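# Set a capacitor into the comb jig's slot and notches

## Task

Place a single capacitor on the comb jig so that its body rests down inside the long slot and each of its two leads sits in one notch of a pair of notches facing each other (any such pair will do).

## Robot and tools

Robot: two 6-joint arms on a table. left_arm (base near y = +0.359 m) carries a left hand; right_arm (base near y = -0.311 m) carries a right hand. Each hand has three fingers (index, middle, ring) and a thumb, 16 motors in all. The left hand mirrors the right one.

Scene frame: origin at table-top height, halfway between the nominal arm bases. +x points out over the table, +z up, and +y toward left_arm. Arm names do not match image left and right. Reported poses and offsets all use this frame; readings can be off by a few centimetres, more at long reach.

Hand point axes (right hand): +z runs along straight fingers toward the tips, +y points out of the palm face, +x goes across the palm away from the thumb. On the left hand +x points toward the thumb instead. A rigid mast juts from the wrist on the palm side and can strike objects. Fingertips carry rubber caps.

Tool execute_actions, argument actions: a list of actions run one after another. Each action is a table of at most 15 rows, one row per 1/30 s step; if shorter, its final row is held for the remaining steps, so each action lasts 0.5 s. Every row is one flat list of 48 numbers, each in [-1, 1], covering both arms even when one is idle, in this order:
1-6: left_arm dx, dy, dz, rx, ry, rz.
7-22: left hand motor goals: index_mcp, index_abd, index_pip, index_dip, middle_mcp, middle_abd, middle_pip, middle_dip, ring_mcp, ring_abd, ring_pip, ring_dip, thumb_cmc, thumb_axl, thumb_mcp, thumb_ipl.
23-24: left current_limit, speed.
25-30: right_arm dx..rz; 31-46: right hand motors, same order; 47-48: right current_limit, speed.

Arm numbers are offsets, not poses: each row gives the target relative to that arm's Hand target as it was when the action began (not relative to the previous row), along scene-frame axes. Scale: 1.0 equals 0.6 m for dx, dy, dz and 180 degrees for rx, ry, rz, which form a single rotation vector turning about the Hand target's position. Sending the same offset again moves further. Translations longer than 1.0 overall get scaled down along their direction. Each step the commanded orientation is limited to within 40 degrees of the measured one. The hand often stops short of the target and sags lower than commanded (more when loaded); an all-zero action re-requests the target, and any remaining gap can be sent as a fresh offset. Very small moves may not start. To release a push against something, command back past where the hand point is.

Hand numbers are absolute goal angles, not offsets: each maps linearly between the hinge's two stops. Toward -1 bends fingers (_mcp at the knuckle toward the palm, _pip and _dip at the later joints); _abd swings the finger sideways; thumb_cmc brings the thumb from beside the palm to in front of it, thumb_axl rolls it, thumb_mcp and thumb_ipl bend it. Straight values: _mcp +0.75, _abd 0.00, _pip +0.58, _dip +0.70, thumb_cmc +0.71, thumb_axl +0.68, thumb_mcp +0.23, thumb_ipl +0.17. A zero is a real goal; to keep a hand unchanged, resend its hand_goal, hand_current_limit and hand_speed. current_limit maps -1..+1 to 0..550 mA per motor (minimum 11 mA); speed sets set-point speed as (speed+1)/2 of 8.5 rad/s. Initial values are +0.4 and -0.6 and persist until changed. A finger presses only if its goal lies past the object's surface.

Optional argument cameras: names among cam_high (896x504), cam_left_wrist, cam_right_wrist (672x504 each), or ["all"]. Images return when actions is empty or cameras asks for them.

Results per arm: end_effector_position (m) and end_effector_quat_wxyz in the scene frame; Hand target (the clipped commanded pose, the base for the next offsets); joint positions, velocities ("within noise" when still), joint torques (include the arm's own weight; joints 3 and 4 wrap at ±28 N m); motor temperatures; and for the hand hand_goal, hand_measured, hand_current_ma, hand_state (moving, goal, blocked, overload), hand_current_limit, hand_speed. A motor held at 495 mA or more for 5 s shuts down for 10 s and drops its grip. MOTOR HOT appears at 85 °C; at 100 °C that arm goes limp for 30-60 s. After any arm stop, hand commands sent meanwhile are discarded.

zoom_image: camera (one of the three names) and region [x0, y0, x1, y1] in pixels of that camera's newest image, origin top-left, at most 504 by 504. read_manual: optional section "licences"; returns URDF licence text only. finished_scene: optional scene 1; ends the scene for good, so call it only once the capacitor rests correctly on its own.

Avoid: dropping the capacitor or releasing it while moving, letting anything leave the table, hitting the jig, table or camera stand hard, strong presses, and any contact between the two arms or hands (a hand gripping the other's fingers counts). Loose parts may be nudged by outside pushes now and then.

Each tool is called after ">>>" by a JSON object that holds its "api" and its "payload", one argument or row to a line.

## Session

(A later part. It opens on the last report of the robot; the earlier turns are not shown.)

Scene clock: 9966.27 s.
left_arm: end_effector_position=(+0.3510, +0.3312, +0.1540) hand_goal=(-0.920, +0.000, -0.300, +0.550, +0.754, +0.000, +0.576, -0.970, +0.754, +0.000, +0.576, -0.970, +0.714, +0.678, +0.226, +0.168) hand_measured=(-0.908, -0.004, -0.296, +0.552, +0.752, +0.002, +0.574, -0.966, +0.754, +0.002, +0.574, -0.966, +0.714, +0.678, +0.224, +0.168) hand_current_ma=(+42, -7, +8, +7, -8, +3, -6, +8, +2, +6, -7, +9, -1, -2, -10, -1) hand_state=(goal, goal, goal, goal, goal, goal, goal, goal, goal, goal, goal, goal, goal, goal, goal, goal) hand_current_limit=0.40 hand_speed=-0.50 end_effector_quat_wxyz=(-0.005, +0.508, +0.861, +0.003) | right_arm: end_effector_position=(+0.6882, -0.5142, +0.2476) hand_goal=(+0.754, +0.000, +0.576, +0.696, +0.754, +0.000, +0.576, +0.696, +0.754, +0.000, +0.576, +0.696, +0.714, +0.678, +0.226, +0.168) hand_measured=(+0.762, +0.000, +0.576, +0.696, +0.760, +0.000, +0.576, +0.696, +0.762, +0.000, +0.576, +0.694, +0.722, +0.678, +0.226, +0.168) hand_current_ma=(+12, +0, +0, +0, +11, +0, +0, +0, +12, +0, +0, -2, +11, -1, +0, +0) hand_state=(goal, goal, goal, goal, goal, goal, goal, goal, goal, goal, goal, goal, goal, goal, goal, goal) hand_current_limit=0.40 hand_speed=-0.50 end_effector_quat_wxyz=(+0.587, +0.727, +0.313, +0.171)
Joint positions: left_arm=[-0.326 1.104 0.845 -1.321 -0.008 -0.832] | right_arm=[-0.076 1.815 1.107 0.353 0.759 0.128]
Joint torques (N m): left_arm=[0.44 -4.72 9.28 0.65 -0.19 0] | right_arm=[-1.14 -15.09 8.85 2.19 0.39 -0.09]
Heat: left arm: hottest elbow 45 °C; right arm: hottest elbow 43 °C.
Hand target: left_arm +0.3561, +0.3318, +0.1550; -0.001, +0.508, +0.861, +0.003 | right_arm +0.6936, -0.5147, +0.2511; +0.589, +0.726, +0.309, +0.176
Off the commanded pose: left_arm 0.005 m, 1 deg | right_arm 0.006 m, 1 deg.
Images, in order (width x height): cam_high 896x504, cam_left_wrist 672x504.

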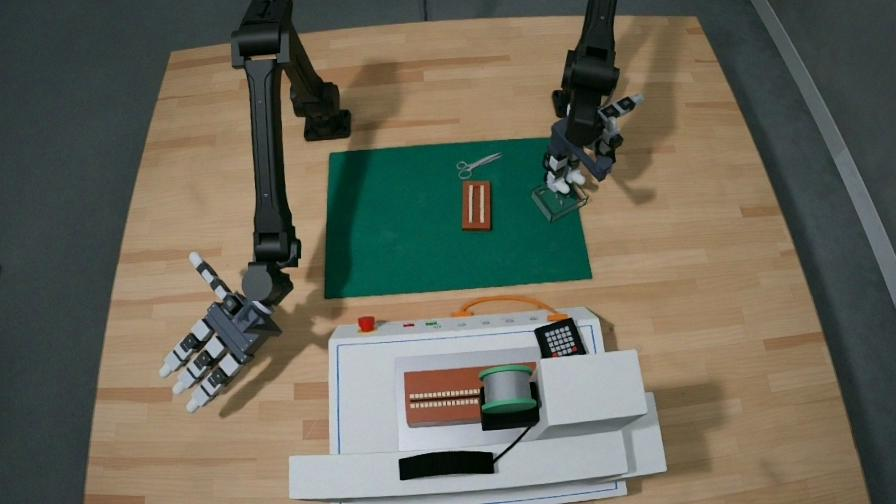

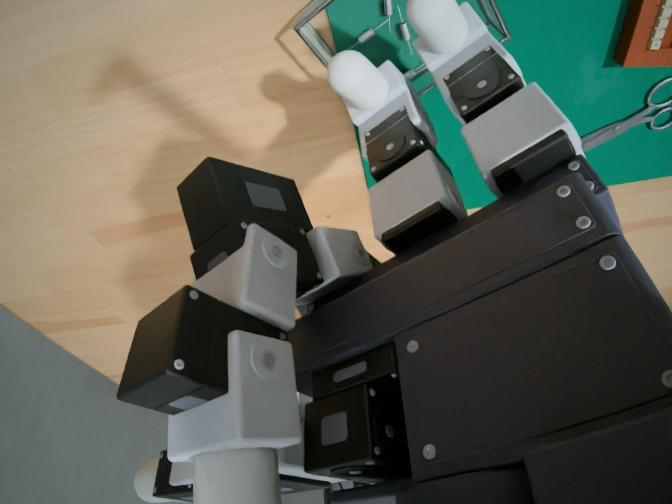

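>>> {"api": "zoom_image", "payload": {
  "camera": "cam_left_wrist",
  "region": [285, 0, 375, 70]
}}

>>> {"api": "zoom_image", "payload": {
  "camera": "cam_left_wrist",
  "region": [370, 0, 510, 110]
}}

Scaled by 5.600 from the camera's 672x504 image, which has a finer 960x720 frame.

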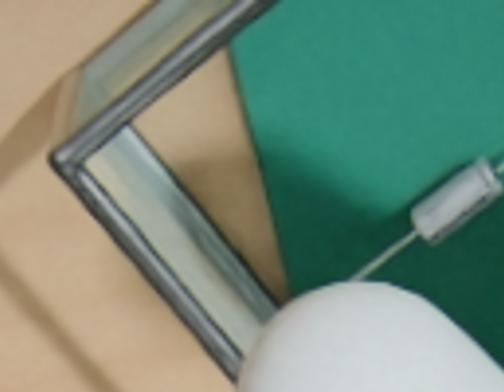

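Scaled by 3.600 from the camera's 672x504 image, which has a finer 960x720 frame.

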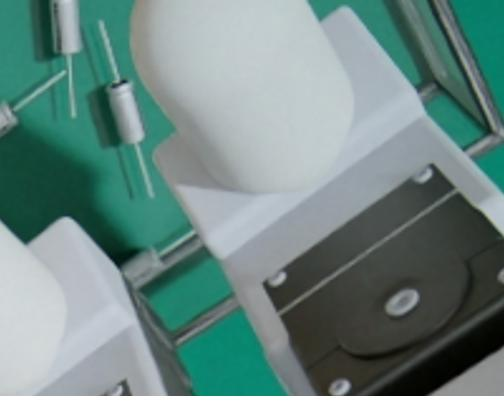

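>>> {"api": "execute_actions", "payload": {
  "actions": [
    [[0,0,-0.02,0,0,0,-0.92,0,-0.3,0.55,0.754,0,0.576,-0.97,0.754,0,0.576,-0.97,0.714,0.678,0.226,0.168,0.4,-0.5,0,0,0,0,0,0,0.754,0,0.576,0.696,0.754,0,0.576,0.696,0.754,0,0.576,0.696,0.714,0.678,0.226,0.168,0.4,-0.5],[0,0,-0.0467,0,0,0,-0.92,0,-0.3,0.55,0.754,0,0.576,-0.97,0.754,0,0.576,-0.97,0.714,0.678,0.226,0.168,0.4,-0.5,0,0,0,0,0,0,0.754,0,0.576,0.696,0.754,0,0.576,0.696,0.754,0,0.576,0.696,0.714,0.678,0.226,0.168,0.4,-0.5]],
    [[0,0,0,0,0,0,-0.92,0,-0.3,0.55,0.754,0,0.576,-0.97,0.754,0,0.576,-0.97,0.714,0.678,0.226,0.168,0.4,-0.5,0,0,0,0,0,0,0.754,0,0.576,0.696,0.754,0,0.576,0.696,0.754,0,0.576,0.696,0.714,0.678,0.226,0.168,0.4,-0.5]]
  ],
  "cameras": ["cam_high", "cam_left_wrist"]
}}

>>> {"api": "zoom_image", "payload": {
  "camera": "cam_left_wrist",
  "region": [285, 0, 525, 180]
}}

>>> {"api": "zoom_image", "payload": {
  "camera": "cam_high",
  "region": [510, 140, 610, 240]
}}

Scene clock: 10129.53 s.
left_arm: end_effector_position=(+0.3517, +0.3309, +0.1268) hand_goal=(-0.920, +0.000, -0.300, +0.550, +0.754, +0.000, +0.576, -0.970, +0.754, +0.000, +0.576, -0.970, +0.714, +0.678, +0.226, +0.168) hand_measured=(-0.908, -0.004, -0.296, +0.552, +0.752, +0.002, +0.574, -0.966, +0.754, +0.002, +0.574, -0.966, +0.714, +0.678, +0.224, +0.168) hand_current_ma=(+42, -7, +8, +7, -8, +3, -6, +8, +2, +6, -7, +9, -1, -2, -10, -1) hand_state=(goal, goal, goal, goal, goal, goal, goal, goal, goal, goal, goal, goal, goal, goal, goal, goal) hand_current_limit=0.40 hand_speed=-0.50 end_effector_quat_wxyz=(-0.004, +0.508, +0.861, +0.003) | right_arm: end_effector_position=(+0.6882, -0.5142, +0.2476) hand_goal=(+0.754, +0.000, +0.576, +0.696, +0.754, +0.000, +0.576, +0.696, +0.754, +0.000, +0.576, +0.696, +0.714, +0.678, +0.226, +0.168) hand_measured=(+0.762, +0.000, +0.576, +0.696, +0.760, +0.000, +0.576, +0.696, +0.762, +0.000, +0.576, +0.694, +0.722, +0.678, +0.226, +0.168) hand_current_ma=(+12, +0, +0, +0, +11, +0, +0, +0, +12, +0, +0, -2, +11, -1, +0, +0) hand_state=(goal, goal, goal, goal, goal, goal, goal, goal, goal, goal, goal, goal, goal, goal, goal, goal) hand_current_limit=0.40 hand_speed=-0.50 end_effector_quat_wxyz=(+0.587, +0.727, +0.313, +0.171)
Joint positions: left_arm=[-0.326 1.13 0.789 -1.237 -0.008 -0.832] | right_arm=[-0.076 1.815 1.107 0.353 0.759 0.128]
Joint torques (N m): left_arm=[0.38 -4.89 8.9 0.64 -0.19 0] | right_arm=[-1.03 -14.8 8.81 2.13 0.39 -0.09]
Heat: left arm: hottest elbow 43 °C; right arm: hottest elbow 43 °C.
Hand target: left_arm +0.3561, +0.3318, +0.1271; -0.001, +0.508, +0.861, +0.003 | right_arm +0.6936, -0.5147, +0.2511; +0.589, +0.726, +0.309, +0.176
Off the commanded pose: left_arm 0.005 m, 0 deg | right_arm 0.006 m, 1 deg.
Images, in order (width x height): cam_high 896x504, cam_left_wrist 672x504.

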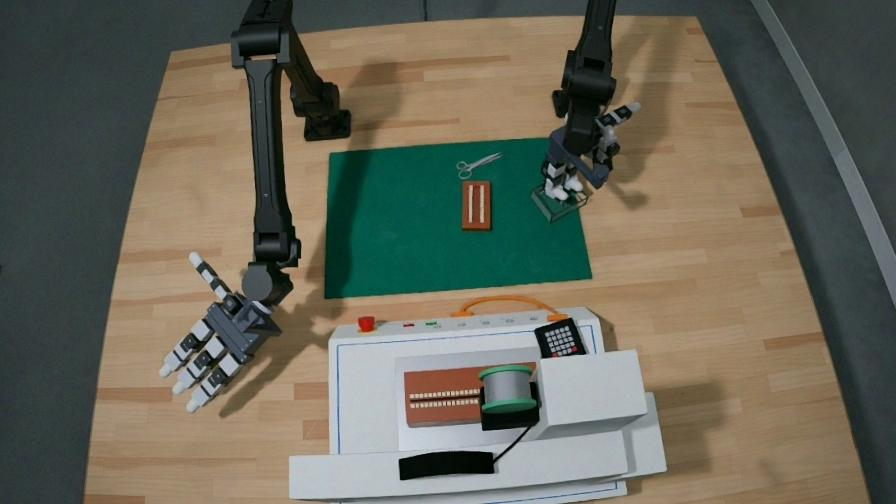

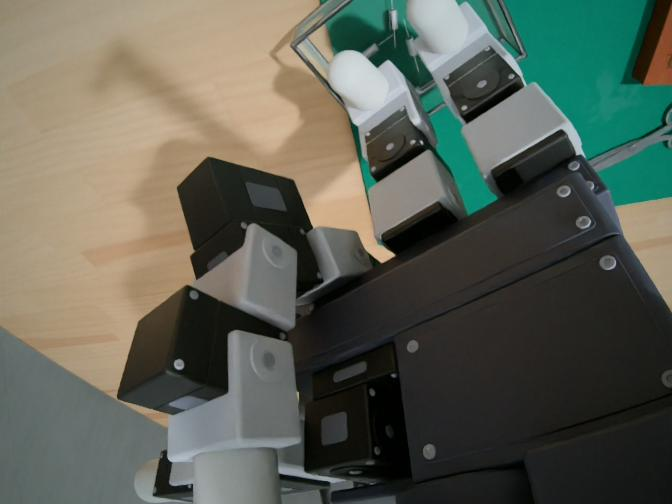

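Scaled by 2.100 from the camera's 672x504 image, which has a finer 960x720 frame.

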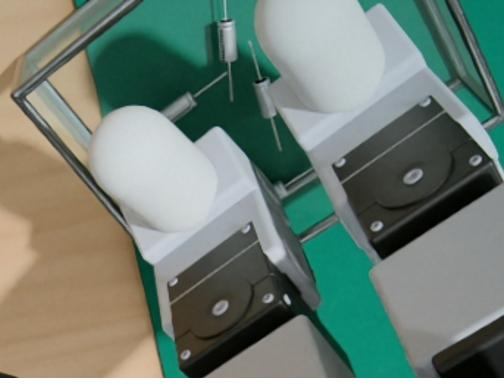

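Scaled by 5.040 from the camera's 896x504 image, which has a finer 1280x720 frame.

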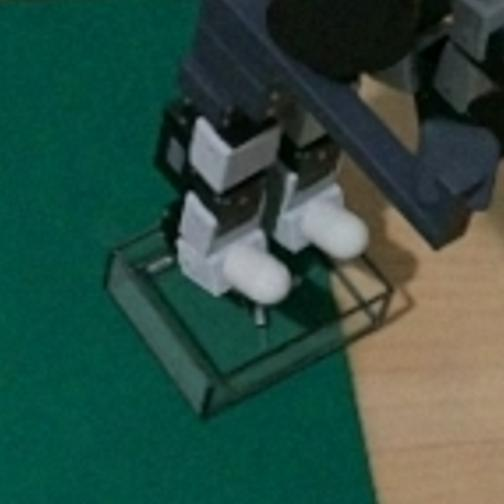

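>>> {"api": "execute_actions", "payload": {
  "actions": [
    [[0,0,-0.02,0,0,0,-0.92,0,-0.3,0.55,0.754,0,0.576,-0.97,0.754,0,0.576,-0.97,0.714,0.678,0.226,0.168,0.4,-0.5,0,0,0,0,0,0,0.754,0,0.576,0.696,0.754,0,0.576,0.696,0.754,0,0.576,0.696,0.714,0.678,0.226,0.168,0.4,-0.5],[0,0,-0.0383,0,0,0,-0.92,0,-0.3,0.55,0.754,0,0.576,-0.97,0.754,0,0.576,-0.97,0.714,0.678,0.226,0.168,0.4,-0.5,0,0,0,0,0,0,0.754,0,0.576,0.696,0.754,0,0.576,0.696,0.754,0,0.576,0.696,0.714,0.678,0.226,0.168,0.4,-0.5]],
    [[0,0,0,0,0,0,-0.92,0,-0.3,0.55,0.754,0,0.576,-0.97,0.754,0,0.576,-0.97,0.714,0.678,0.226,0.168,0.4,-0.5,0,0,0,0,0,0,0.754,0,0.576,0.696,0.754,0,0.576,0.696,0.754,0,0.576,0.696,0.714,0.678,0.226,0.168,0.4,-0.5]]
  ],
  "cameras": ["cam_high", "cam_left_wrist"]
}}

>>> {"api": "zoom_image", "payload": {
  "camera": "cam_left_wrist",
  "region": [285, 0, 525, 180]
}}

>>> {"api": "zoom_image", "payload": {
  "camera": "cam_high",
  "region": [510, 140, 610, 240]
}}

Scene clock: 10160.27 s.
left_arm: end_effector_position=(+0.3521, +0.3308, +0.1045) hand_goal=(-0.920, +0.000, -0.300, +0.550, +0.754, +0.000, +0.576, -0.970, +0.754, +0.000, +0.576, -0.970, +0.714, +0.678, +0.226, +0.168) hand_measured=(-0.908, -0.004, -0.296, +0.552, +0.752, +0.002, +0.574, -0.966, +0.754, +0.002, +0.574, -0.966, +0.714, +0.678, +0.224, +0.168) hand_current_ma=(+42, -7, +8, +7, -8, +3, -6, +8, +2, +6, -7, +9, -1, -2, -10, -1) hand_state=(goal, goal, goal, goal, goal, goal, goal, goal, goal, goal, goal, goal, goal, goal, goal, goal) hand_current_limit=0.40 hand_speed=-0.50 end_effector_quat_wxyz=(-0.004, +0.508, +0.861, +0.003) | right_arm: end_effector_position=(+0.6882, -0.5142, +0.2476) hand_goal=(+0.754, +0.000, +0.576, +0.696, +0.754, +0.000, +0.576, +0.696, +0.754, +0.000, +0.576, +0.696, +0.714, +0.678, +0.226, +0.168) hand_measured=(+0.762, +0.000, +0.576, +0.696, +0.760, +0.000, +0.576, +0.696, +0.762, +0.000, +0.576, +0.694, +0.722, +0.678, +0.226, +0.168) hand_current_ma=(+12, +0, +0, +0, +11, +0, +0, +0, +12, +0, +0, -2, +11, -1, +0, +0) hand_state=(goal, goal, goal, goal, goal, goal, goal, goal, goal, goal, goal, goal, goal, goal, goal, goal) hand_current_limit=0.40 hand_speed=-0.50 end_effector_quat_wxyz=(+0.587, +0.727, +0.313, +0.171)
Joint positions: left_arm=[-0.326 1.156 0.745 -1.165 -0.008 -0.832] | right_arm=[-0.076 1.815 1.107 0.353 0.759 0.128]
Joint torques (N m): left_arm=[0.38 -5.01 8.62 0.68 -0.19 0] | right_arm=[-0.73 -14.8 8.77 2.1 0.38 -0.1]
Heat: left arm: hottest elbow 43 °C; right arm: hottest elbow 43 °C.
Hand target: left_arm +0.3562, +0.3317, +0.1042; -0.001, +0.508, +0.861, +0.003 | right_arm +0.6936, -0.5147, +0.2511; +0.589, +0.726, +0.309, +0.176
Off the commanded pose: left_arm 0.004 m, 0 deg | right_arm 0.006 m, 1 deg.
Images, in order (width x height): cam_high 896x504, cam_left_wrist 672x504.

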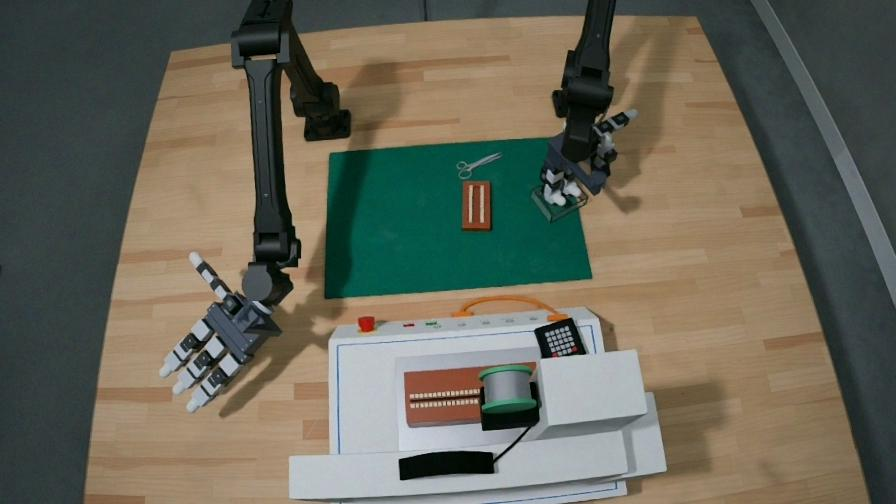

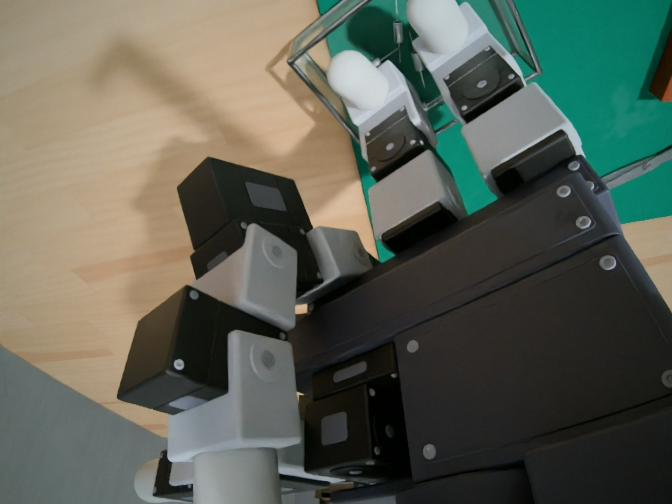

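Scaled by 2.100 from the camera's 672x504 image, which has a finer 960x720 frame.

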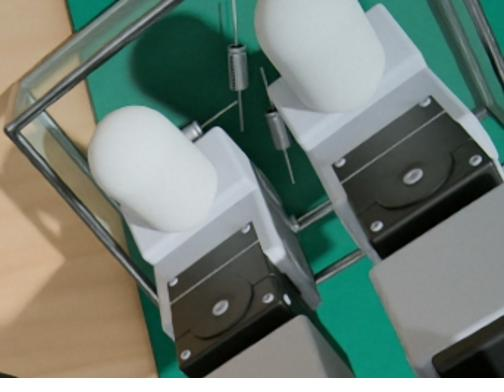

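Scaled by 5.040 from the camera's 896x504 image, which has a finer 1280x720 frame.

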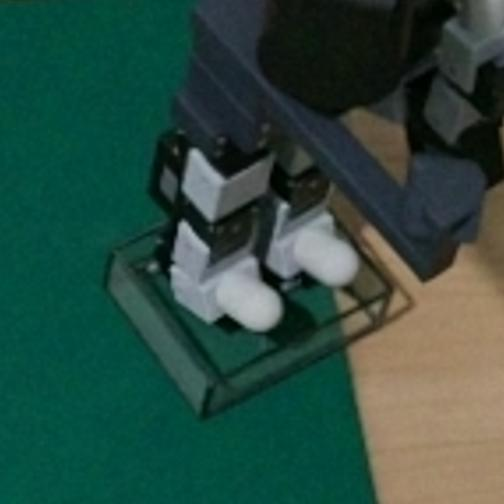

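>>> {"api": "execute_actions", "payload": {
  "actions": [
    [[0,0,-0.01,0,0,0,-0.92,0,-0.3,0.55,0.754,0,0.576,-0.97,0.754,0,0.576,-0.97,0.714,0.678,0.226,0.168,0.4,-0.5,0,0,0,0,0,0,0.754,0,0.576,0.696,0.754,0,0.576,0.696,0.754,0,0.576,0.696,0.714,0.678,0.226,0.168,0.4,-0.5],[0,0,-0.02,0,0,0,-0.92,0,-0.3,0.55,0.754,0,0.576,-0.97,0.754,0,0.576,-0.97,0.714,0.678,0.226,0.168,0.4,-0.5,0,0,0,0,0,0,0.754,0,0.576,0.696,0.754,0,0.576,0.696,0.754,0,0.576,0.696,0.714,0.678,0.226,0.168,0.4,-0.5]],
    [[0,0,0,0,0,0,-0.92,0,-0.3,0.55,0.754,0,0.576,-0.97,0.754,0,0.576,-0.97,0.714,0.678,0.226,0.168,0.4,-0.5,0,0,0,0,0,0,0.754,0,0.576,0.696,0.754,0,0.576,0.696,0.754,0,0.576,0.696,0.714,0.678,0.226,0.168,0.4,-0.5]]
  ],
  "cameras": ["cam_left_wrist"]
}}

>>> {"api": "zoom_image", "payload": {
  "camera": "cam_left_wrist",
  "region": [345, 10, 465, 100]
}}

Scene clock: 10178.60 s.
left_arm: end_effector_position=(+0.3528, +0.3306, +0.0936) hand_goal=(-0.920, +0.000, -0.300, +0.550, +0.754, +0.000, +0.576, -0.970, +0.754, +0.000, +0.576, -0.970, +0.714, +0.678, +0.226, +0.168) hand_measured=(-0.908, -0.004, -0.296, +0.552, +0.752, +0.002, +0.574, -0.966, +0.754, +0.002, +0.574, -0.966, +0.714, +0.678, +0.224, +0.168) hand_current_ma=(+42, -7, +8, +7, -8, +3, -6, +8, +2, +6, -7, +9, -1, -2, -10, -1) hand_state=(goal, goal, goal, goal, goal, goal, goal, goal, goal, goal, goal, goal, goal, goal, goal, goal) hand_current_limit=0.40 hand_speed=-0.50 end_effector_quat_wxyz=(-0.002, +0.508, +0.861, +0.003) | right_arm: end_effector_position=(+0.6882, -0.5142, +0.2476) hand_goal=(+0.754, +0.000, +0.576, +0.696, +0.754, +0.000, +0.576, +0.696, +0.754, +0.000, +0.576, +0.696, +0.714, +0.678, +0.226, +0.168) hand_measured=(+0.762, +0.000, +0.576, +0.696, +0.760, +0.000, +0.576, +0.696, +0.762, +0.000, +0.576, +0.694, +0.722, +0.678, +0.226, +0.168) hand_current_ma=(+12, +0, +0, +0, +11, +0, +0, +0, +12, +0, +0, -2, +11, -1, +0, +0) hand_state=(goal, goal, goal, goal, goal, goal, goal, goal, goal, goal, goal, goal, goal, goal, goal, goal) hand_current_limit=0.40 hand_speed=-0.50 end_effector_quat_wxyz=(+0.587, +0.727, +0.313, +0.171)
Joint positions: left_arm=[-0.326 1.171 0.724 -1.126 -0.008 -0.832] | right_arm=[-0.076 1.815 1.107 0.353 0.759 0.128]
Joint torques (N m): left_arm=[0.38 -4.89 8.35 0.64 -0.19 0] | right_arm=[-0.91 -15.03 8.77 2.1 0.39 -0.09]
Heat: left arm: hottest elbow 42 °C; right arm: hottest elbow 43 °C.
Hand target: left_arm +0.3561, +0.3318, +0.0920; -0.001, +0.508, +0.861, +0.003 | right_arm +0.6936, -0.5147, +0.2511; +0.589, +0.726, +0.309, +0.176
Off the commanded pose: left_arm 0.004 m, 0 deg | right_arm 0.006 m, 1 deg.
Images, in order (width x height): cam_left_wrist 672x504.

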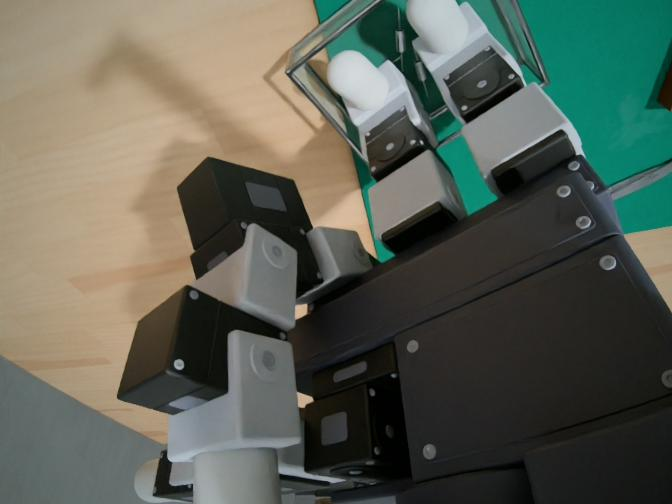

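Scaled by 4.200 from the camera's 672x504 image, which has a finer 960x720 frame.

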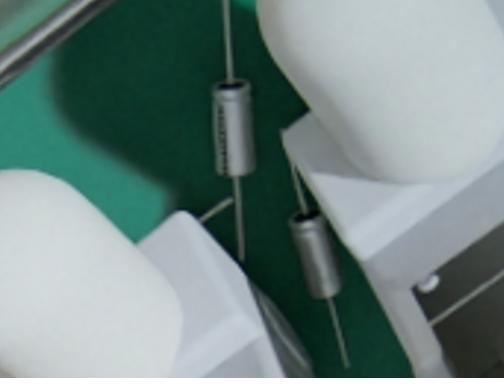

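>>> {"api": "execute_actions", "payload": {
  "actions": [
    [[0,0,-0.0042,0,0,0,-0.92,0,-0.3,0.55,0.754,0,0.576,-0.97,0.754,0,0.576,-0.97,0.714,0.678,0.226,0.168,0.4,-0.5,0,0,0,0,0,0,0.754,0,0.576,0.696,0.754,0,0.576,0.696,0.754,0,0.576,0.696,0.714,0.678,0.226,0.168,0.4,-0.5]]
  ],
  "cameras": []
}}

>>> {"api": "execute_actions", "payload": {
  "actions": [
    [[0,0,-0.0025,0,0,0,-0.92,0,-0.3,0.55,0.754,0,0.576,-0.97,0.754,0,0.576,-0.97,0.714,0.678,0.226,0.168,0.4,-0.5,0,0,0,0,0,0,0.754,0,0.576,0.696,0.754,0,0.576,0.696,0.754,0,0.576,0.696,0.714,0.678,0.226,0.168,0.4,-0.5]]
  ],
  "cameras": []
}}

Scene clock: 10193.70 s.
left_arm: end_effector_position=(+0.3546, +0.3299, +0.0935) hand_goal=(-0.920, +0.000, -0.300, +0.550, +0.754, +0.000, +0.576, -0.970, +0.754, +0.000, +0.576, -0.970, +0.714, +0.678, +0.226, +0.168) hand_measured=(-0.908, -0.004, -0.296, +0.552, +0.752, +0.002, +0.574, -0.966, +0.754, +0.002, +0.574, -0.966, +0.714, +0.678, +0.224, +0.168) hand_current_ma=(+42, -7, +8, +7, -8, +3, -6, +8, +2, +6, -7, +9, -1, -2, -10, -1) hand_state=(goal, goal, goal, goal, goal, goal, goal, goal, goal, goal, goal, goal, goal, goal, goal, goal) hand_current_limit=0.40 hand_speed=-0.50 end_effector_quat_wxyz=(+0.001, +0.508, +0.861, +0.004) | right_arm: end_effector_position=(+0.6882, -0.5142, +0.2476) hand_goal=(+0.754, +0.000, +0.576, +0.696, +0.754, +0.000, +0.576, +0.696, +0.754, +0.000, +0.576, +0.696, +0.714, +0.678, +0.226, +0.168) hand_measured=(+0.762, +0.000, +0.576, +0.696, +0.760, +0.000, +0.576, +0.696, +0.762, +0.000, +0.576, +0.694, +0.722, +0.678, +0.226, +0.168) hand_current_ma=(+12, +0, +0, +0, +11, +0, +0, +0, +12, +0, +0, -2, +11, -1, +0, +0) hand_state=(goal, goal, goal, goal, goal, goal, goal, goal, goal, goal, goal, goal, goal, goal, goal, goal) hand_current_limit=0.40 hand_speed=-0.50 end_effector_quat_wxyz=(+0.587, +0.727, +0.313, +0.171)
Joint positions: left_arm=[-0.326 1.173 0.724 -1.118 -0.008 -0.832] | right_arm=[-0.076 1.815 1.107 0.353 0.759 0.128]
Joint torques (N m): left_arm=[0.44 -4.78 8.01 0.66 -0.18 0] | right_arm=[-0.79 -15.03 8.73 2.14 0.38 -0.07]
Heat: left arm: hottest elbow 42 °C; right arm: hottest elbow 43 °C.
Hand target: left_arm +0.3561, +0.3318, +0.0895; -0.001, +0.508, +0.861, +0.003 | right_arm +0.6936, -0.5147, +0.2511; +0.589, +0.726, +0.309, +0.176
Off the commanded pose: left_arm 0.005 m, 0 deg | right_arm 0.006 m, 1 deg.
No camera images: "cameras" was empty.

Scene clock: 10194.40 s.
left_arm: end_effector_position=(+0.3533, +0.3304, +0.0905) hand_goal=(-0.920, +0.000, -0.300, +0.550, +0.754, +0.000, +0.576, -0.970, +0.754, +0.000, +0.576, -0.970, +0.714, +0.678, +0.226, +0.168) hand_measured=(-0.908, -0.004, -0.296, +0.552, +0.752, +0.002, +0.574, -0.966, +0.754, +0.002, +0.574, -0.966, +0.714, +0.678, +0.224, +0.168) hand_current_ma=(+42, -7, +8, +7, -8, +3, -6, +8, +2, +6, -7, +9, -1, -2, -10, -1) hand_state=(goal, goal, goal, goal, goal, goal, goal, goal, goal, goal, goal, goal, goal, goal, goal, goal) hand_current_limit=0.40 hand_speed=-0.50 end_effector_quat_wxyz=(-0.001, +0.508, +0.861, +0.004) | right_arm: end_effector_position=(+0.6882, -0.5142, +0.2476) hand_goal=(+0.754, +0.000, +0.576, +0.696, +0.754, +0.000, +0.576, +0.696, +0.754, +0.000, +0.576, +0.696, +0.714, +0.678, +0.226, +0.168) hand_measured=(+0.762, +0.000, +0.576, +0.696, +0.760, +0.000, +0.576, +0.696, +0.762, +0.000, +0.576, +0.694, +0.722, +0.678, +0.226, +0.168) hand_current_ma=(+12, +0, +0, +0, +11, +0, +0, +0, +12, +0, +0, -2, +11, -1, +0, +0) hand_state=(goal, goal, goal, goal, goal, goal, goal, goal, goal, goal, goal, goal, goal, goal, goal, goal) hand_current_limit=0.40 hand_speed=-0.50 end_effector_quat_wxyz=(+0.587, +0.727, +0.313, +0.171)
Joint positions: left_arm=[-0.326 1.175 0.718 -1.113 -0.008 -0.832] | right_arm=[-0.076 1.815 1.107 0.353 0.759 0.128]
Joint torques (N m): left_arm=[0.44 -4.78 8.21 0.65 -0.19 0] | right_arm=[-0.97 -15.27 8.9 2.07 0.39 -0.1]
Heat: left arm: hottest elbow 42 °C; right arm: hottest elbow 43 °C.
Hand target: left_arm +0.3560, +0.3318, +0.0880; -0.001, +0.508, +0.861, +0.003 | right_arm +0.6936, -0.5147, +0.2511; +0.589, +0.726, +0.309, +0.176
Off the commanded pose: left_arm 0.004 m, 0 deg | right_arm 0.006 m, 1 deg.
No camera images: "cameras" was empty.

>>> {"api": "execute_actions", "payload": {
  "actions": [
    [[0,0,-0.0025,0,0,0,-0.92,0,-0.3,0.55,0.754,0,0.576,-0.97,0.754,0,0.576,-0.97,0.714,0.678,0.226,0.168,0.4,-0.5,0,0,0,0,0,0,0.754,0,0.576,0.696,0.754,0,0.576,0.696,0.754,0,0.576,0.696,0.714,0.678,0.226,0.168,0.4,-0.5]]
  ],
  "cameras": []
}}

>>> {"api": "execute_actions", "payload": {
  "actions": [
    [[0,0,-0.002,0,0,0,-0.92,0,-0.3,0.55,0.754,0,0.576,-0.97,0.754,0,0.576,-0.97,0.714,0.678,0.226,0.168,0.4,-0.5,0,0,0,0,0,0,0.754,0,0.576,0.696,0.754,0,0.576,0.696,0.754,0,0.576,0.696,0.714,0.678,0.226,0.168,0.4,-0.5]]
  ],
  "cameras": ["cam_left_wrist"]
}}

>>> {"api": "zoom_image", "payload": {
  "camera": "cam_left_wrist",
  "region": [345, 10, 465, 100]
}}

Scene clock: 10209.37 s.
left_arm: end_effector_position=(+0.3543, +0.3300, +0.0901) hand_goal=(-0.920, +0.000, -0.300, +0.550, +0.754, +0.000, +0.576, -0.970, +0.754, +0.000, +0.576, -0.970, +0.714, +0.678, +0.226, +0.168) hand_measured=(-0.908, -0.004, -0.296, +0.552, +0.752, +0.002, +0.574, -0.966, +0.754, +0.002, +0.574, -0.966, +0.714, +0.678, +0.224, +0.168) hand_current_ma=(+42, -7, +8, +7, -8, +3, -6, +8, +2, +6, -7, +9, -1, -2, -10, -1) hand_state=(goal, goal, goal, goal, goal, goal, goal, goal, goal, goal, goal, goal, goal, goal, goal, goal) hand_current_limit=0.40 hand_speed=-0.50 end_effector_quat_wxyz=(+0.001, +0.508, +0.861, +0.004) | right_arm: end_effector_position=(+0.6882, -0.5142, +0.2476) hand_goal=(+0.754, +0.000, +0.576, +0.696, +0.754, +0.000, +0.576, +0.696, +0.754, +0.000, +0.576, +0.696, +0.714, +0.678, +0.226, +0.168) hand_measured=(+0.762, +0.000, +0.576, +0.696, +0.760, +0.000, +0.576, +0.696, +0.762, +0.000, +0.576, +0.694, +0.722, +0.678, +0.226, +0.168) hand_current_ma=(+12, +0, +0, +0, +11, +0, +0, +0, +12, +0, +0, -2, +11, -1, +0, +0) hand_state=(goal, goal, goal, goal, goal, goal, goal, goal, goal, goal, goal, goal, goal, goal, goal, goal) hand_current_limit=0.40 hand_speed=-0.50 end_effector_quat_wxyz=(+0.587, +0.727, +0.313, +0.171)
Joint positions: left_arm=[-0.326 1.177 0.718 -1.108 -0.008 -0.832] | right_arm=[-0.076 1.815 1.107 0.353 0.759 0.128]
Joint torques (N m): left_arm=[0.38 -4.84 8.01 0.65 -0.18 0] | right_arm=[-0.73 -15.33 8.69 2.09 0.4 -0.08]
Heat: left arm: hottest elbow 42 °C; right arm: hottest elbow 43 °C.
Hand target: left_arm +0.3561, +0.3318, +0.0865; -0.001, +0.508, +0.861, +0.003 | right_arm +0.6936, -0.5147, +0.2511; +0.589, +0.726, +0.309, +0.176
Off the commanded pose: left_arm 0.004 m, 0 deg | right_arm 0.006 m, 1 deg.
No camera images: "cameras" was empty.

Scene clock: 10210.07 s.
left_arm: end_effector_position=(+0.3539, +0.3302, +0.0888) hand_goal=(-0.920, +0.000, -0.300, +0.550, +0.754, +0.000, +0.576, -0.970, +0.754, +0.000, +0.576, -0.970, +0.714, +0.678, +0.226, +0.168) hand_measured=(-0.908, -0.004, -0.296, +0.552, +0.752, +0.000, +0.574, -0.966, +0.754, +0.002, +0.574, -0.966, +0.714, +0.678, +0.224, +0.168) hand_current_ma=(+42, -7, +8, +7, -7, +2, -5, +8, +2, +6, -7, +9, -1, -2, -10, -1) hand_state=(goal, goal, goal, goal, goal, goal, goal, goal, goal, goal, goal, goal, goal, goal, goal, goal) hand_current_limit=0.40 hand_speed=-0.50 end_effector_quat_wxyz=(+0.000, +0.508, +0.861, +0.004) | right_arm: end_effector_position=(+0.6882, -0.5142, +0.2476) hand_goal=(+0.754, +0.000, +0.576, +0.696, +0.754, +0.000, +0.576, +0.696, +0.754, +0.000, +0.576, +0.696, +0.714, +0.678, +0.226, +0.168) hand_measured=(+0.762, +0.000, +0.576, +0.696, +0.760, +0.000, +0.576, +0.696, +0.762, +0.000, +0.576, +0.694, +0.722, +0.678, +0.226, +0.168) hand_current_ma=(+12, +0, +0, +0, +11, +0, +0, +0, +12, +0, +0, -2, +11, -1, +0, +0) hand_state=(goal, goal, goal, goal, goal, goal, goal, goal, goal, goal, goal, goal, goal, goal, goal, goal) hand_current_limit=0.40 hand_speed=-0.50 end_effector_quat_wxyz=(+0.587, +0.727, +0.313, +0.171)
Joint positions: left_arm=[-0.326 1.178 0.715 -1.105 -0.008 -0.832] | right_arm=[-0.076 1.815 1.107 0.353 0.759 0.128]
Joint torques (N m): left_arm=[0.38 -4.78 8.1 0.69 -0.18 0] | right_arm=[-0.97 -14.92 8.69 2.14 0.4 -0.09]
Heat: left arm: hottest elbow 42 °C; right arm: hottest elbow 43 °C.
Hand target: left_arm +0.3561, +0.3318, +0.0854; -0.001, +0.508, +0.861, +0.003 | right_arm +0.6936, -0.5147, +0.2511; +0.589, +0.726, +0.309, +0.176
Off the commanded pose: left_arm 0.004 m, 0 deg | right_arm 0.006 m, 1 deg.
Images, in order (width x height): cam_left_wrist 672x504.

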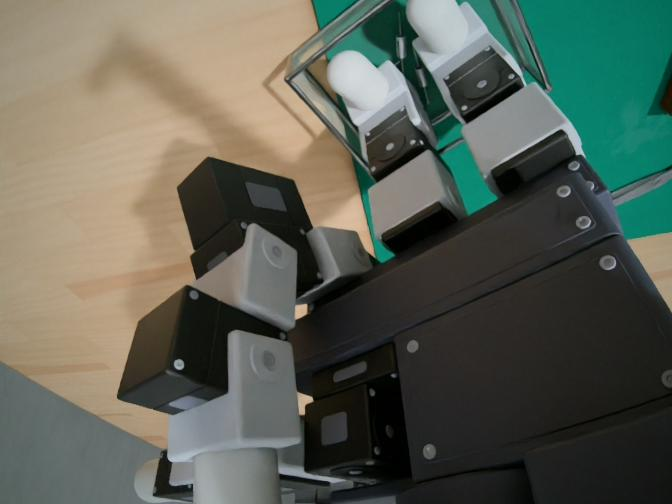

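Scaled by 4.200 from the camera's 672x504 image, which has a finer 960x720 frame.

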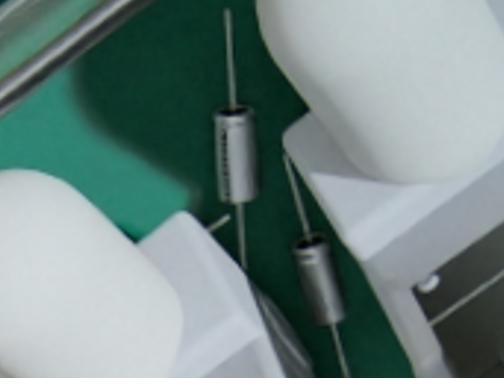

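>>> {"api": "execute_actions", "payload": {
  "actions": [
    [[0,0,-0.002,0,0,0,-0.92,0,-0.3,0.55,0.754,0,0.576,-0.97,0.754,0,0.576,-0.97,0.714,0.678,0.226,0.168,0.4,-0.5,0,0,0,0,0,0,0.754,0,0.576,0.696,0.754,0,0.576,0.696,0.754,0,0.576,0.696,0.714,0.678,0.226,0.168,0.4,-0.5]]
  ],
  "cameras": []
}}

Scene clock: 10226.20 s.
left_arm: end_effector_position=(+0.3542, +0.3301, +0.0888) hand_goal=(-0.920, +0.000, -0.300, +0.550, +0.754, +0.000, +0.576, -0.970, +0.754, +0.000, +0.576, -0.970, +0.714, +0.678, +0.226, +0.168) hand_measured=(-0.908, -0.004, -0.296, +0.552, +0.752, +0.002, +0.574, -0.966, +0.754, +0.002, +0.574, -0.966, +0.714, +0.678, +0.224, +0.168) hand_current_ma=(+42, -7, +8, +7, -5, +6, -4, +8, +2, +6, -7, +9, -1, -2, -10, -1) hand_state=(goal, goal, goal, goal, goal, goal, goal, goal, goal, goal, goal, goal, goal, goal, goal, goal) hand_current_limit=0.40 hand_speed=-0.50 end_effector_quat_wxyz=(+0.001, +0.508, +0.861, +0.004) | right_arm: end_effector_position=(+0.6882, -0.5142, +0.2476) hand_goal=(+0.754, +0.000, +0.576, +0.696, +0.754, +0.000, +0.576, +0.696, +0.754, +0.000, +0.576, +0.696, +0.714, +0.678, +0.226, +0.168) hand_measured=(+0.762, +0.000, +0.576, +0.696, +0.760, +0.000, +0.576, +0.696, +0.762, +0.000, +0.576, +0.694, +0.722, +0.678, +0.226, +0.168) hand_current_ma=(+12, +0, +0, +0, +11, +0, +0, +0, +12, +0, +0, -2, +11, -1, +0, +0) hand_state=(goal, goal, goal, goal, goal, goal, goal, goal, goal, goal, goal, goal, goal, goal, goal, goal) hand_current_limit=0.40 hand_speed=-0.50 end_effector_quat_wxyz=(+0.587, +0.727, +0.313, +0.171)
Joint positions: left_arm=[-0.326 1.178 0.715 -1.104 -0.008 -0.832] | right_arm=[-0.076 1.815 1.107 0.353 0.759 0.128]
Joint torques (N m): left_arm=[0.38 -4.54 7.91 0.8 -0.19 0] | right_arm=[-0.91 -15.09 8.77 2.1 0.42 -0.07]
Heat: left arm: hottest elbow 42 °C; right arm: hottest elbow 43 °C.
Hand target: left_arm +0.3562, +0.3318, +0.0842; -0.001, +0.508, +0.861, +0.003 | right_arm +0.6936, -0.5147, +0.2511; +0.589, +0.726, +0.309, +0.176
Off the commanded pose: left_arm 0.005 m, 0 deg | right_arm 0.006 m, 1 deg.
No camera images: "cameras" was empty.

>>> {"api": "execute_actions", "payload": {
  "actions": [
    [[0,0,0,0,0,0,-0.92,0,-0.3,0.55,0.754,-0.05,0.576,-0.97,0.754,0.05,0.576,-0.97,0.714,0.678,0.226,0.168,0.4,-0.96,0,0,0,0,0,0,0.754,0,0.576,0.696,0.754,0,0.576,0.696,0.754,0,0.576,0.696,0.714,0.678,0.226,0.168,0.4,-0.5]]
  ],
  "cameras": ["cam_left_wrist"]
}}

>>> {"api": "zoom_image", "payload": {
  "camera": "cam_left_wrist",
  "region": [345, 10, 465, 100]
}}

Scene clock: 10240.40 s.
left_arm: end_effector_position=(+0.3542, +0.3301, +0.0888) hand_goal=(-0.920, +0.000, -0.300, +0.550, +0.754, -0.050, +0.576, -0.970, +0.754, +0.050, +0.576, -0.970, +0.714, +0.678, +0.226, +0.168) hand_measured=(-0.908, -0.004, -0.296, +0.552, +0.752, -0.024, +0.574, -0.966, +0.754, +0.038, +0.574, -0.966, +0.714, +0.678, +0.224, +0.168) hand_current_ma=(+42, -7, +8, +7, -5, +80, -4, +8, +2, -36, -7, +9, -1, -2, -10, -1) hand_state=(goal, goal, goal, goal, goal, blocked, goal, goal, goal, goal, goal, goal, goal, goal, goal, goal) hand_current_limit=0.40 hand_speed=-0.96 end_effector_quat_wxyz=(+0.001, +0.508, +0.861, +0.004) | right_arm: end_effector_position=(+0.6882, -0.5142, +0.2476) hand_goal=(+0.754, +0.000, +0.576, +0.696, +0.754, +0.000, +0.576, +0.696, +0.754, +0.000, +0.576, +0.696, +0.714, +0.678, +0.226, +0.168) hand_measured=(+0.762, +0.000, +0.576, +0.696, +0.760, +0.000, +0.576, +0.696, +0.762, +0.000, +0.576, +0.694, +0.722, +0.678, +0.226, +0.168) hand_current_ma=(+12, +0, +0, +0, +11, +0, +0, +0, +12, +0, +0, -2, +11, -1, +0, +0) hand_state=(goal, goal, goal, goal, goal, goal, goal, goal, goal, goal, goal, goal, goal, goal, goal, goal) hand_current_limit=0.40 hand_speed=-0.50 end_effector_quat_wxyz=(+0.587, +0.727, +0.313, +0.171)
Joint positions: left_arm=[-0.326 1.178 0.715 -1.104 -0.008 -0.832] | right_arm=[-0.076 1.815 1.107 0.353 0.759 0.128]
Joint torques (N m): left_arm=[0.44 -4.6 7.92 0.79 -0.19 0] | right_arm=[-0.67 -15.27 8.69 2.1 0.4 -0.1]
Heat: left arm: hottest elbow 42 °C; right arm: hottest elbow 43 °C.
Hand target: left_arm +0.3562, +0.3318, +0.0842; -0.001, +0.508, +0.861, +0.003 | right_arm +0.6936, -0.5147, +0.2511; +0.589, +0.726, +0.309, +0.176
Off the commanded pose: left_arm 0.005 m, 0 deg | right_arm 0.006 m, 1 deg.
Images, in order (width x height): cam_left_wrist 672x504.

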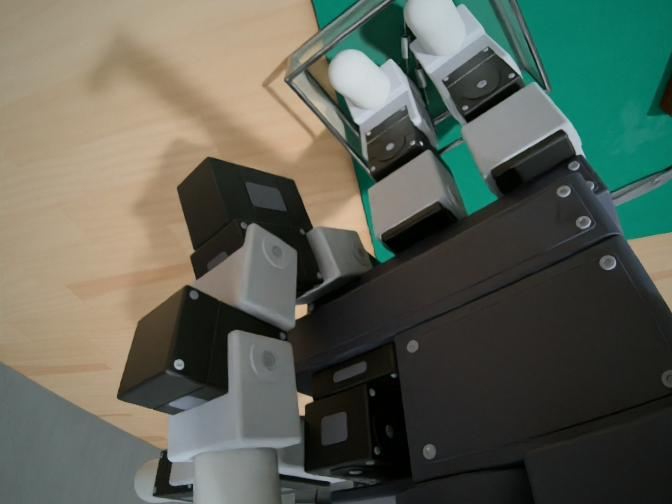

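Scaled by 4.200 from the camera's 672x504 image, which has a finer 960x720 frame.

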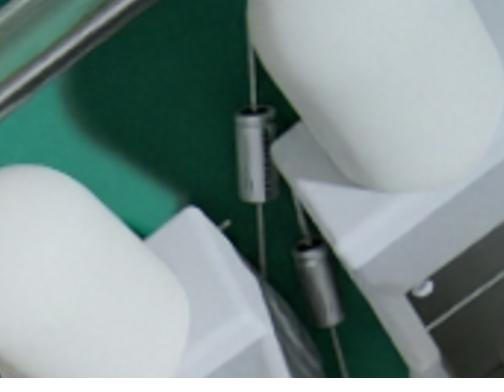

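>>> {"api": "execute_actions", "payload": {
  "actions": [
    [[0,0,0,0,0,0,-0.92,0,-0.3,0.55,0.754,-0.08,0.576,-0.97,0.754,0.06,0.576,-0.97,0.714,0.678,0.226,0.168,0.4,-0.96,0,0,0,0,0,0,0.754,0,0.576,0.696,0.754,0,0.576,0.696,0.754,0,0.576,0.696,0.714,0.678,0.226,0.168,0.4,-0.5]]
  ],
  "cameras": ["cam_left_wrist"]
}}

>>> {"api": "zoom_image", "payload": {
  "camera": "cam_left_wrist",
  "region": [345, 10, 465, 100]
}}

Scene clock: 10251.40 s.
left_arm: end_effector_position=(+0.3542, +0.3301, +0.0888) hand_goal=(-0.920, +0.000, -0.300, +0.550, +0.754, -0.080, +0.576, -0.970, +0.754, +0.060, +0.576, -0.970, +0.714, +0.678, +0.226, +0.168) hand_measured=(-0.908, -0.004, -0.296, +0.552, +0.752, -0.040, +0.574, -0.966, +0.754, +0.046, +0.574, -0.966, +0.714, +0.678, +0.224, +0.168) hand_current_ma=(+42, -7, +8, +7, -5, +128, -3, +8, +2, -39, -6, +9, -1, -2, -10, -1) hand_state=(goal, goal, goal, goal, goal, blocked, goal, goal, goal, goal, goal, goal, goal, goal, goal, goal) hand_current_limit=0.40 hand_speed=-0.96 end_effector_quat_wxyz=(+0.001, +0.508, +0.861, +0.004) | right_arm: end_effector_position=(+0.6882, -0.5142, +0.2476) hand_goal=(+0.754, +0.000, +0.576, +0.696, +0.754, +0.000, +0.576, +0.696, +0.754, +0.000, +0.576, +0.696, +0.714, +0.678, +0.226, +0.168) hand_measured=(+0.762, +0.000, +0.576, +0.696, +0.760, +0.000, +0.576, +0.696, +0.762, +0.000, +0.576, +0.694, +0.722, +0.678, +0.226, +0.168) hand_current_ma=(+12, +0, +0, +0, +11, +0, +0, +0, +12, +0, +0, -2, +11, -1, +0, +0) hand_state=(goal, goal, goal, goal, goal, goal, goal, goal, goal, goal, goal, goal, goal, goal, goal, goal) hand_current_limit=0.40 hand_speed=-0.50 end_effector_quat_wxyz=(+0.587, +0.727, +0.313, +0.171)
Joint positions: left_arm=[-0.326 1.178 0.715 -1.104 -0.008 -0.832] | right_arm=[-0.076 1.815 1.107 0.353 0.759 0.128]
Joint torques (N m): left_arm=[0.38 -4.6 7.94 0.79 -0.19 0] | right_arm=[-0.85 -15.44 8.75 2.1 0.37 -0.09]
Heat: left arm: hottest elbow 42 °C; right arm: hottest elbow 43 °C.
Hand target: left_arm +0.3562, +0.3318, +0.0842; -0.001, +0.508, +0.861, +0.003 | right_arm +0.6936, -0.5147, +0.2511; +0.589, +0.726, +0.309, +0.176
Off the commanded pose: left_arm 0.005 m, 0 deg | right_arm 0.006 m, 1 deg.
Images, in order (width x height): cam_left_wrist 672x504.

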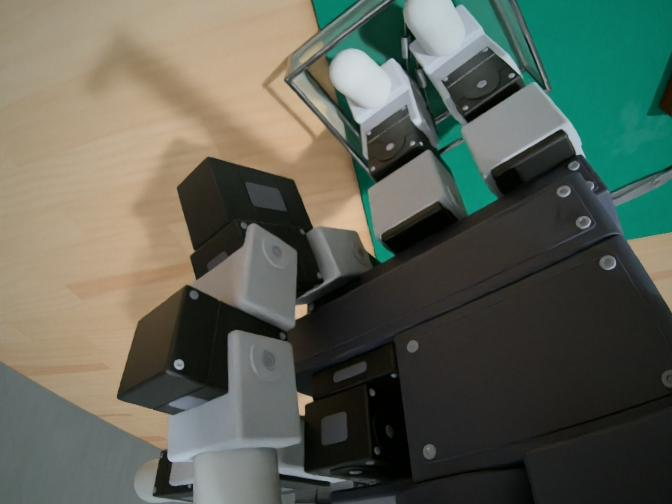

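Scaled by 4.200 from the camera's 672x504 image, which has a finer 960x720 frame.

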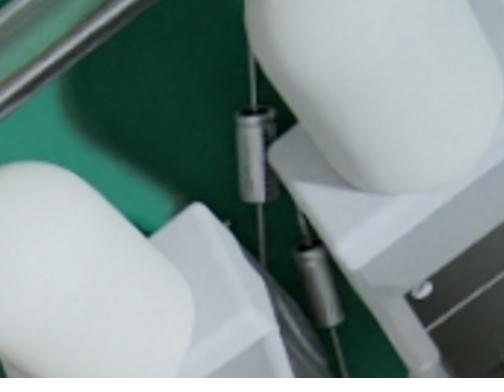

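>>> {"api": "execute_actions", "payload": {
  "actions": [
    [[0,0,0.004,0,0,0,-0.92,0,-0.3,0.55,0.754,-0.10,0.576,-0.97,0.754,0.07,0.576,-0.97,0.714,0.678,0.226,0.168,0.4,-0.96,0,0,0,0,0,0,0.754,0,0.576,0.696,0.754,0,0.576,0.696,0.754,0,0.576,0.696,0.714,0.678,0.226,0.168,0.4,-0.5]],
    [[0,0,0,0,0,0,-0.92,0,-0.3,0.55,0.754,-0.10,0.576,-0.97,0.754,0.07,0.576,-0.97,0.714,0.678,0.226,0.168,0.4,-0.96,0,0,0,0,0,0,0.754,0,0.576,0.696,0.754,0,0.576,0.696,0.754,0,0.576,0.696,0.714,0.678,0.226,0.168,0.4,-0.5]]
  ],
  "cameras": ["cam_left_wrist"]
}}

>>> {"api": "zoom_image", "payload": {
  "camera": "cam_left_wrist",
  "region": [345, 10, 465, 100]
}}

Scene clock: 10266.33 s.
left_arm: end_effector_position=(+0.3542, +0.3301, +0.0888) hand_goal=(-0.920, +0.000, -0.300, +0.550, +0.754, -0.100, +0.576, -0.970, +0.754, +0.070, +0.576, -0.970, +0.714, +0.678, +0.226, +0.168) hand_measured=(-0.908, -0.004, -0.296, +0.552, +0.752, -0.052, +0.576, -0.966, +0.754, +0.054, +0.574, -0.966, +0.714, +0.678, +0.224, +0.168) hand_current_ma=(+42, -7, +8, +7, -3, +155, -1, +8, +2, -47, -4, +9, -1, -2, -10, -1) hand_state=(goal, goal, goal, goal, goal, blocked, goal, goal, goal, goal, goal, goal, goal, goal, goal, goal) hand_current_limit=0.40 hand_speed=-0.96 end_effector_quat_wxyz=(+0.001, +0.508, +0.861, +0.004) | right_arm: end_effector_position=(+0.6882, -0.5142, +0.2476) hand_goal=(+0.754, +0.000, +0.576, +0.696, +0.754, +0.000, +0.576, +0.696, +0.754, +0.000, +0.576, +0.696, +0.714, +0.678, +0.226, +0.168) hand_measured=(+0.762, +0.000, +0.576, +0.696, +0.760, +0.000, +0.576, +0.696, +0.762, +0.000, +0.576, +0.694, +0.722, +0.678, +0.226, +0.168) hand_current_ma=(+12, +0, +0, +0, +11, +0, +0, +0, +12, +0, +0, -2, +11, -1, +0, +0) hand_state=(goal, goal, goal, goal, goal, goal, goal, goal, goal, goal, goal, goal, goal, goal, goal, goal) hand_current_limit=0.40 hand_speed=-0.50 end_effector_quat_wxyz=(+0.587, +0.727, +0.313, +0.171)
Joint positions: left_arm=[-0.326 1.178 0.715 -1.104 -0.008 -0.832] | right_arm=[-0.076 1.815 1.107 0.353 0.759 0.128]
Joint torques (N m): left_arm=[0.32 -4.89 8.28 0.51 -0.18 0] | right_arm=[-0.97 -15.03 8.77 2.06 0.42 -0.1]
Heat: left arm: hottest elbow 42 °C; right arm: hottest elbow 43 °C.
Hand target: left_arm +0.3562, +0.3317, +0.0866; -0.001, +0.508, +0.861, +0.003 | right_arm +0.6936, -0.5147, +0.2511; +0.589, +0.726, +0.309, +0.176
Off the commanded pose: left_arm 0.003 m, 0 deg | right_arm 0.006 m, 1 deg.
Images, in order (width x height): cam_left_wrist 672x504.

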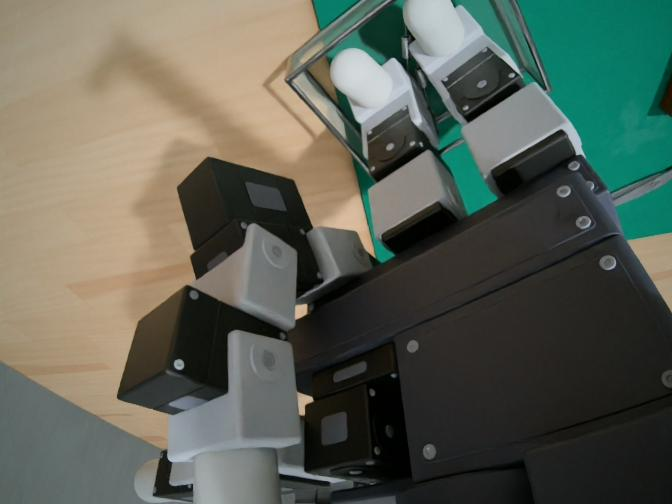

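Scaled by 4.200 from the camera's 672x504 image, which has a finer 960x720 frame.

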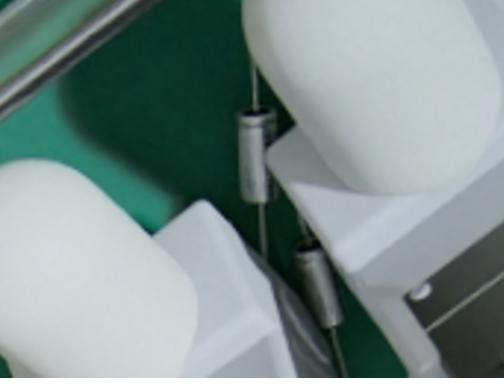

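>>> {"api": "execute_actions", "payload": {
  "actions": [
    [[0,0,0,0,0,0,-0.92,0,-0.3,0.55,0.754,-0.12,0.576,-0.97,0.754,0.085,0.576,-0.97,0.714,0.678,0.226,0.168,0.4,-0.96,0,0,0,0,0,0,0.754,0,0.576,0.696,0.754,0,0.576,0.696,0.754,0,0.576,0.696,0.714,0.678,0.226,0.168,0.4,-0.5]],
    [[0,0,0,0,0,0,-0.92,0,-0.3,0.55,0.754,-0.13,0.576,-0.97,0.754,0.10,0.576,-0.97,0.714,0.678,0.226,0.168,0.4,-0.96,0,0,0,0,0,0,0.754,0,0.576,0.696,0.754,0,0.576,0.696,0.754,0,0.576,0.696,0.714,0.678,0.226,0.168,0.4,-0.5]]
  ],
  "cameras": ["cam_left_wrist"]
}}

>>> {"api": "zoom_image", "payload": {
  "camera": "cam_left_wrist",
  "region": [345, 10, 465, 100]
}}

Scene clock: 10276.50 s.
left_arm: end_effector_position=(+0.3542, +0.3301, +0.0889) hand_goal=(-0.920, +0.000, -0.300, +0.550, +0.754, -0.130, +0.576, -0.970, +0.754, +0.100, +0.576, -0.970, +0.714, +0.678, +0.226, +0.168) hand_measured=(-0.908, -0.004, -0.296, +0.552, +0.754, -0.068, +0.576, -0.966, +0.754, +0.068, +0.574, -0.966, +0.714, +0.678, +0.224, +0.168) hand_current_ma=(+42, -7, +8, +7, +0, +209, +0, +8, +2, -97, -3, +9, -1, -2, -10, -1) hand_state=(goal, goal, goal, goal, goal, blocked, goal, goal, goal, blocked, goal, goal, goal, goal, goal, goal) hand_current_limit=0.40 hand_speed=-0.96 end_effector_quat_wxyz=(+0.001, +0.508, +0.861, +0.004) | right_arm: end_effector_position=(+0.6882, -0.5142, +0.2476) hand_goal=(+0.754, +0.000, +0.576, +0.696, +0.754, +0.000, +0.576, +0.696, +0.754, +0.000, +0.576, +0.696, +0.714, +0.678, +0.226, +0.168) hand_measured=(+0.762, +0.000, +0.576, +0.696, +0.760, +0.000, +0.576, +0.696, +0.762, +0.000, +0.576, +0.694, +0.722, +0.678, +0.226, +0.168) hand_current_ma=(+12, +0, +0, +0, +11, +0, +0, +0, +12, +0, +0, -2, +11, -1, +0, +0) hand_state=(goal, goal, goal, goal, goal, goal, goal, goal, goal, goal, goal, goal, goal, goal, goal, goal) hand_current_limit=0.40 hand_speed=-0.50 end_effector_quat_wxyz=(+0.587, +0.727, +0.313, +0.171)
Joint positions: left_arm=[-0.326 1.178 0.715 -1.104 -0.008 -0.832] | right_arm=[-0.076 1.815 1.107 0.353 0.759 0.128]
Joint torques (N m): left_arm=[0.38 -4.84 8.28 0.5 -0.17 0] | right_arm=[-0.91 -15.09 8.83 2.1 0.38 -0.11]
Heat: left arm: hottest elbow 42 °C; right arm: hottest elbow 43 °C.
Hand target: left_arm +0.3562, +0.3317, +0.0866; -0.001, +0.508, +0.861, +0.003 | right_arm +0.6936, -0.5147, +0.2511; +0.589, +0.726, +0.309, +0.176
Off the commanded pose: left_arm 0.003 m, 0 deg | right_arm 0.006 m, 1 deg.
Images, in order (width x height): cam_left_wrist 672x504.

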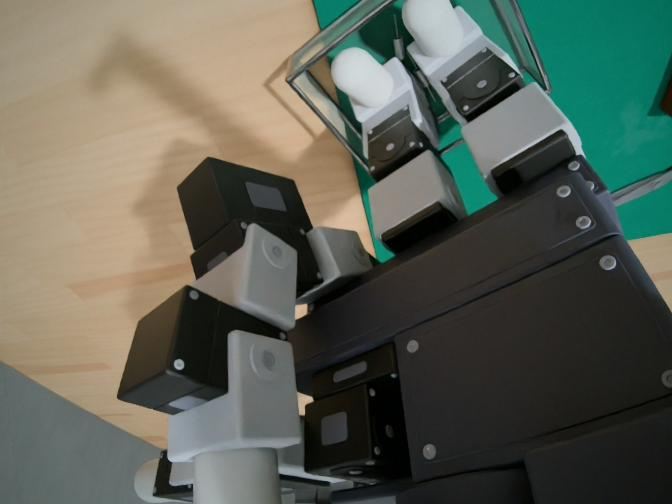

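Scaled by 4.200 from the camera's 672x504 image, which has a finer 960x720 frame.

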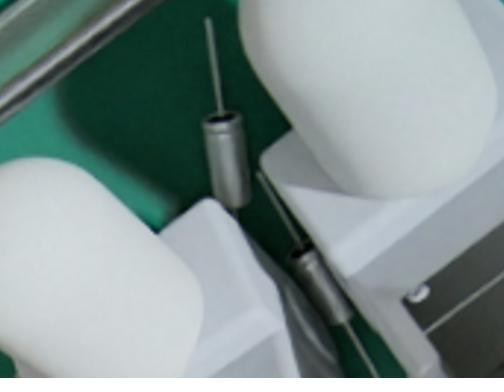

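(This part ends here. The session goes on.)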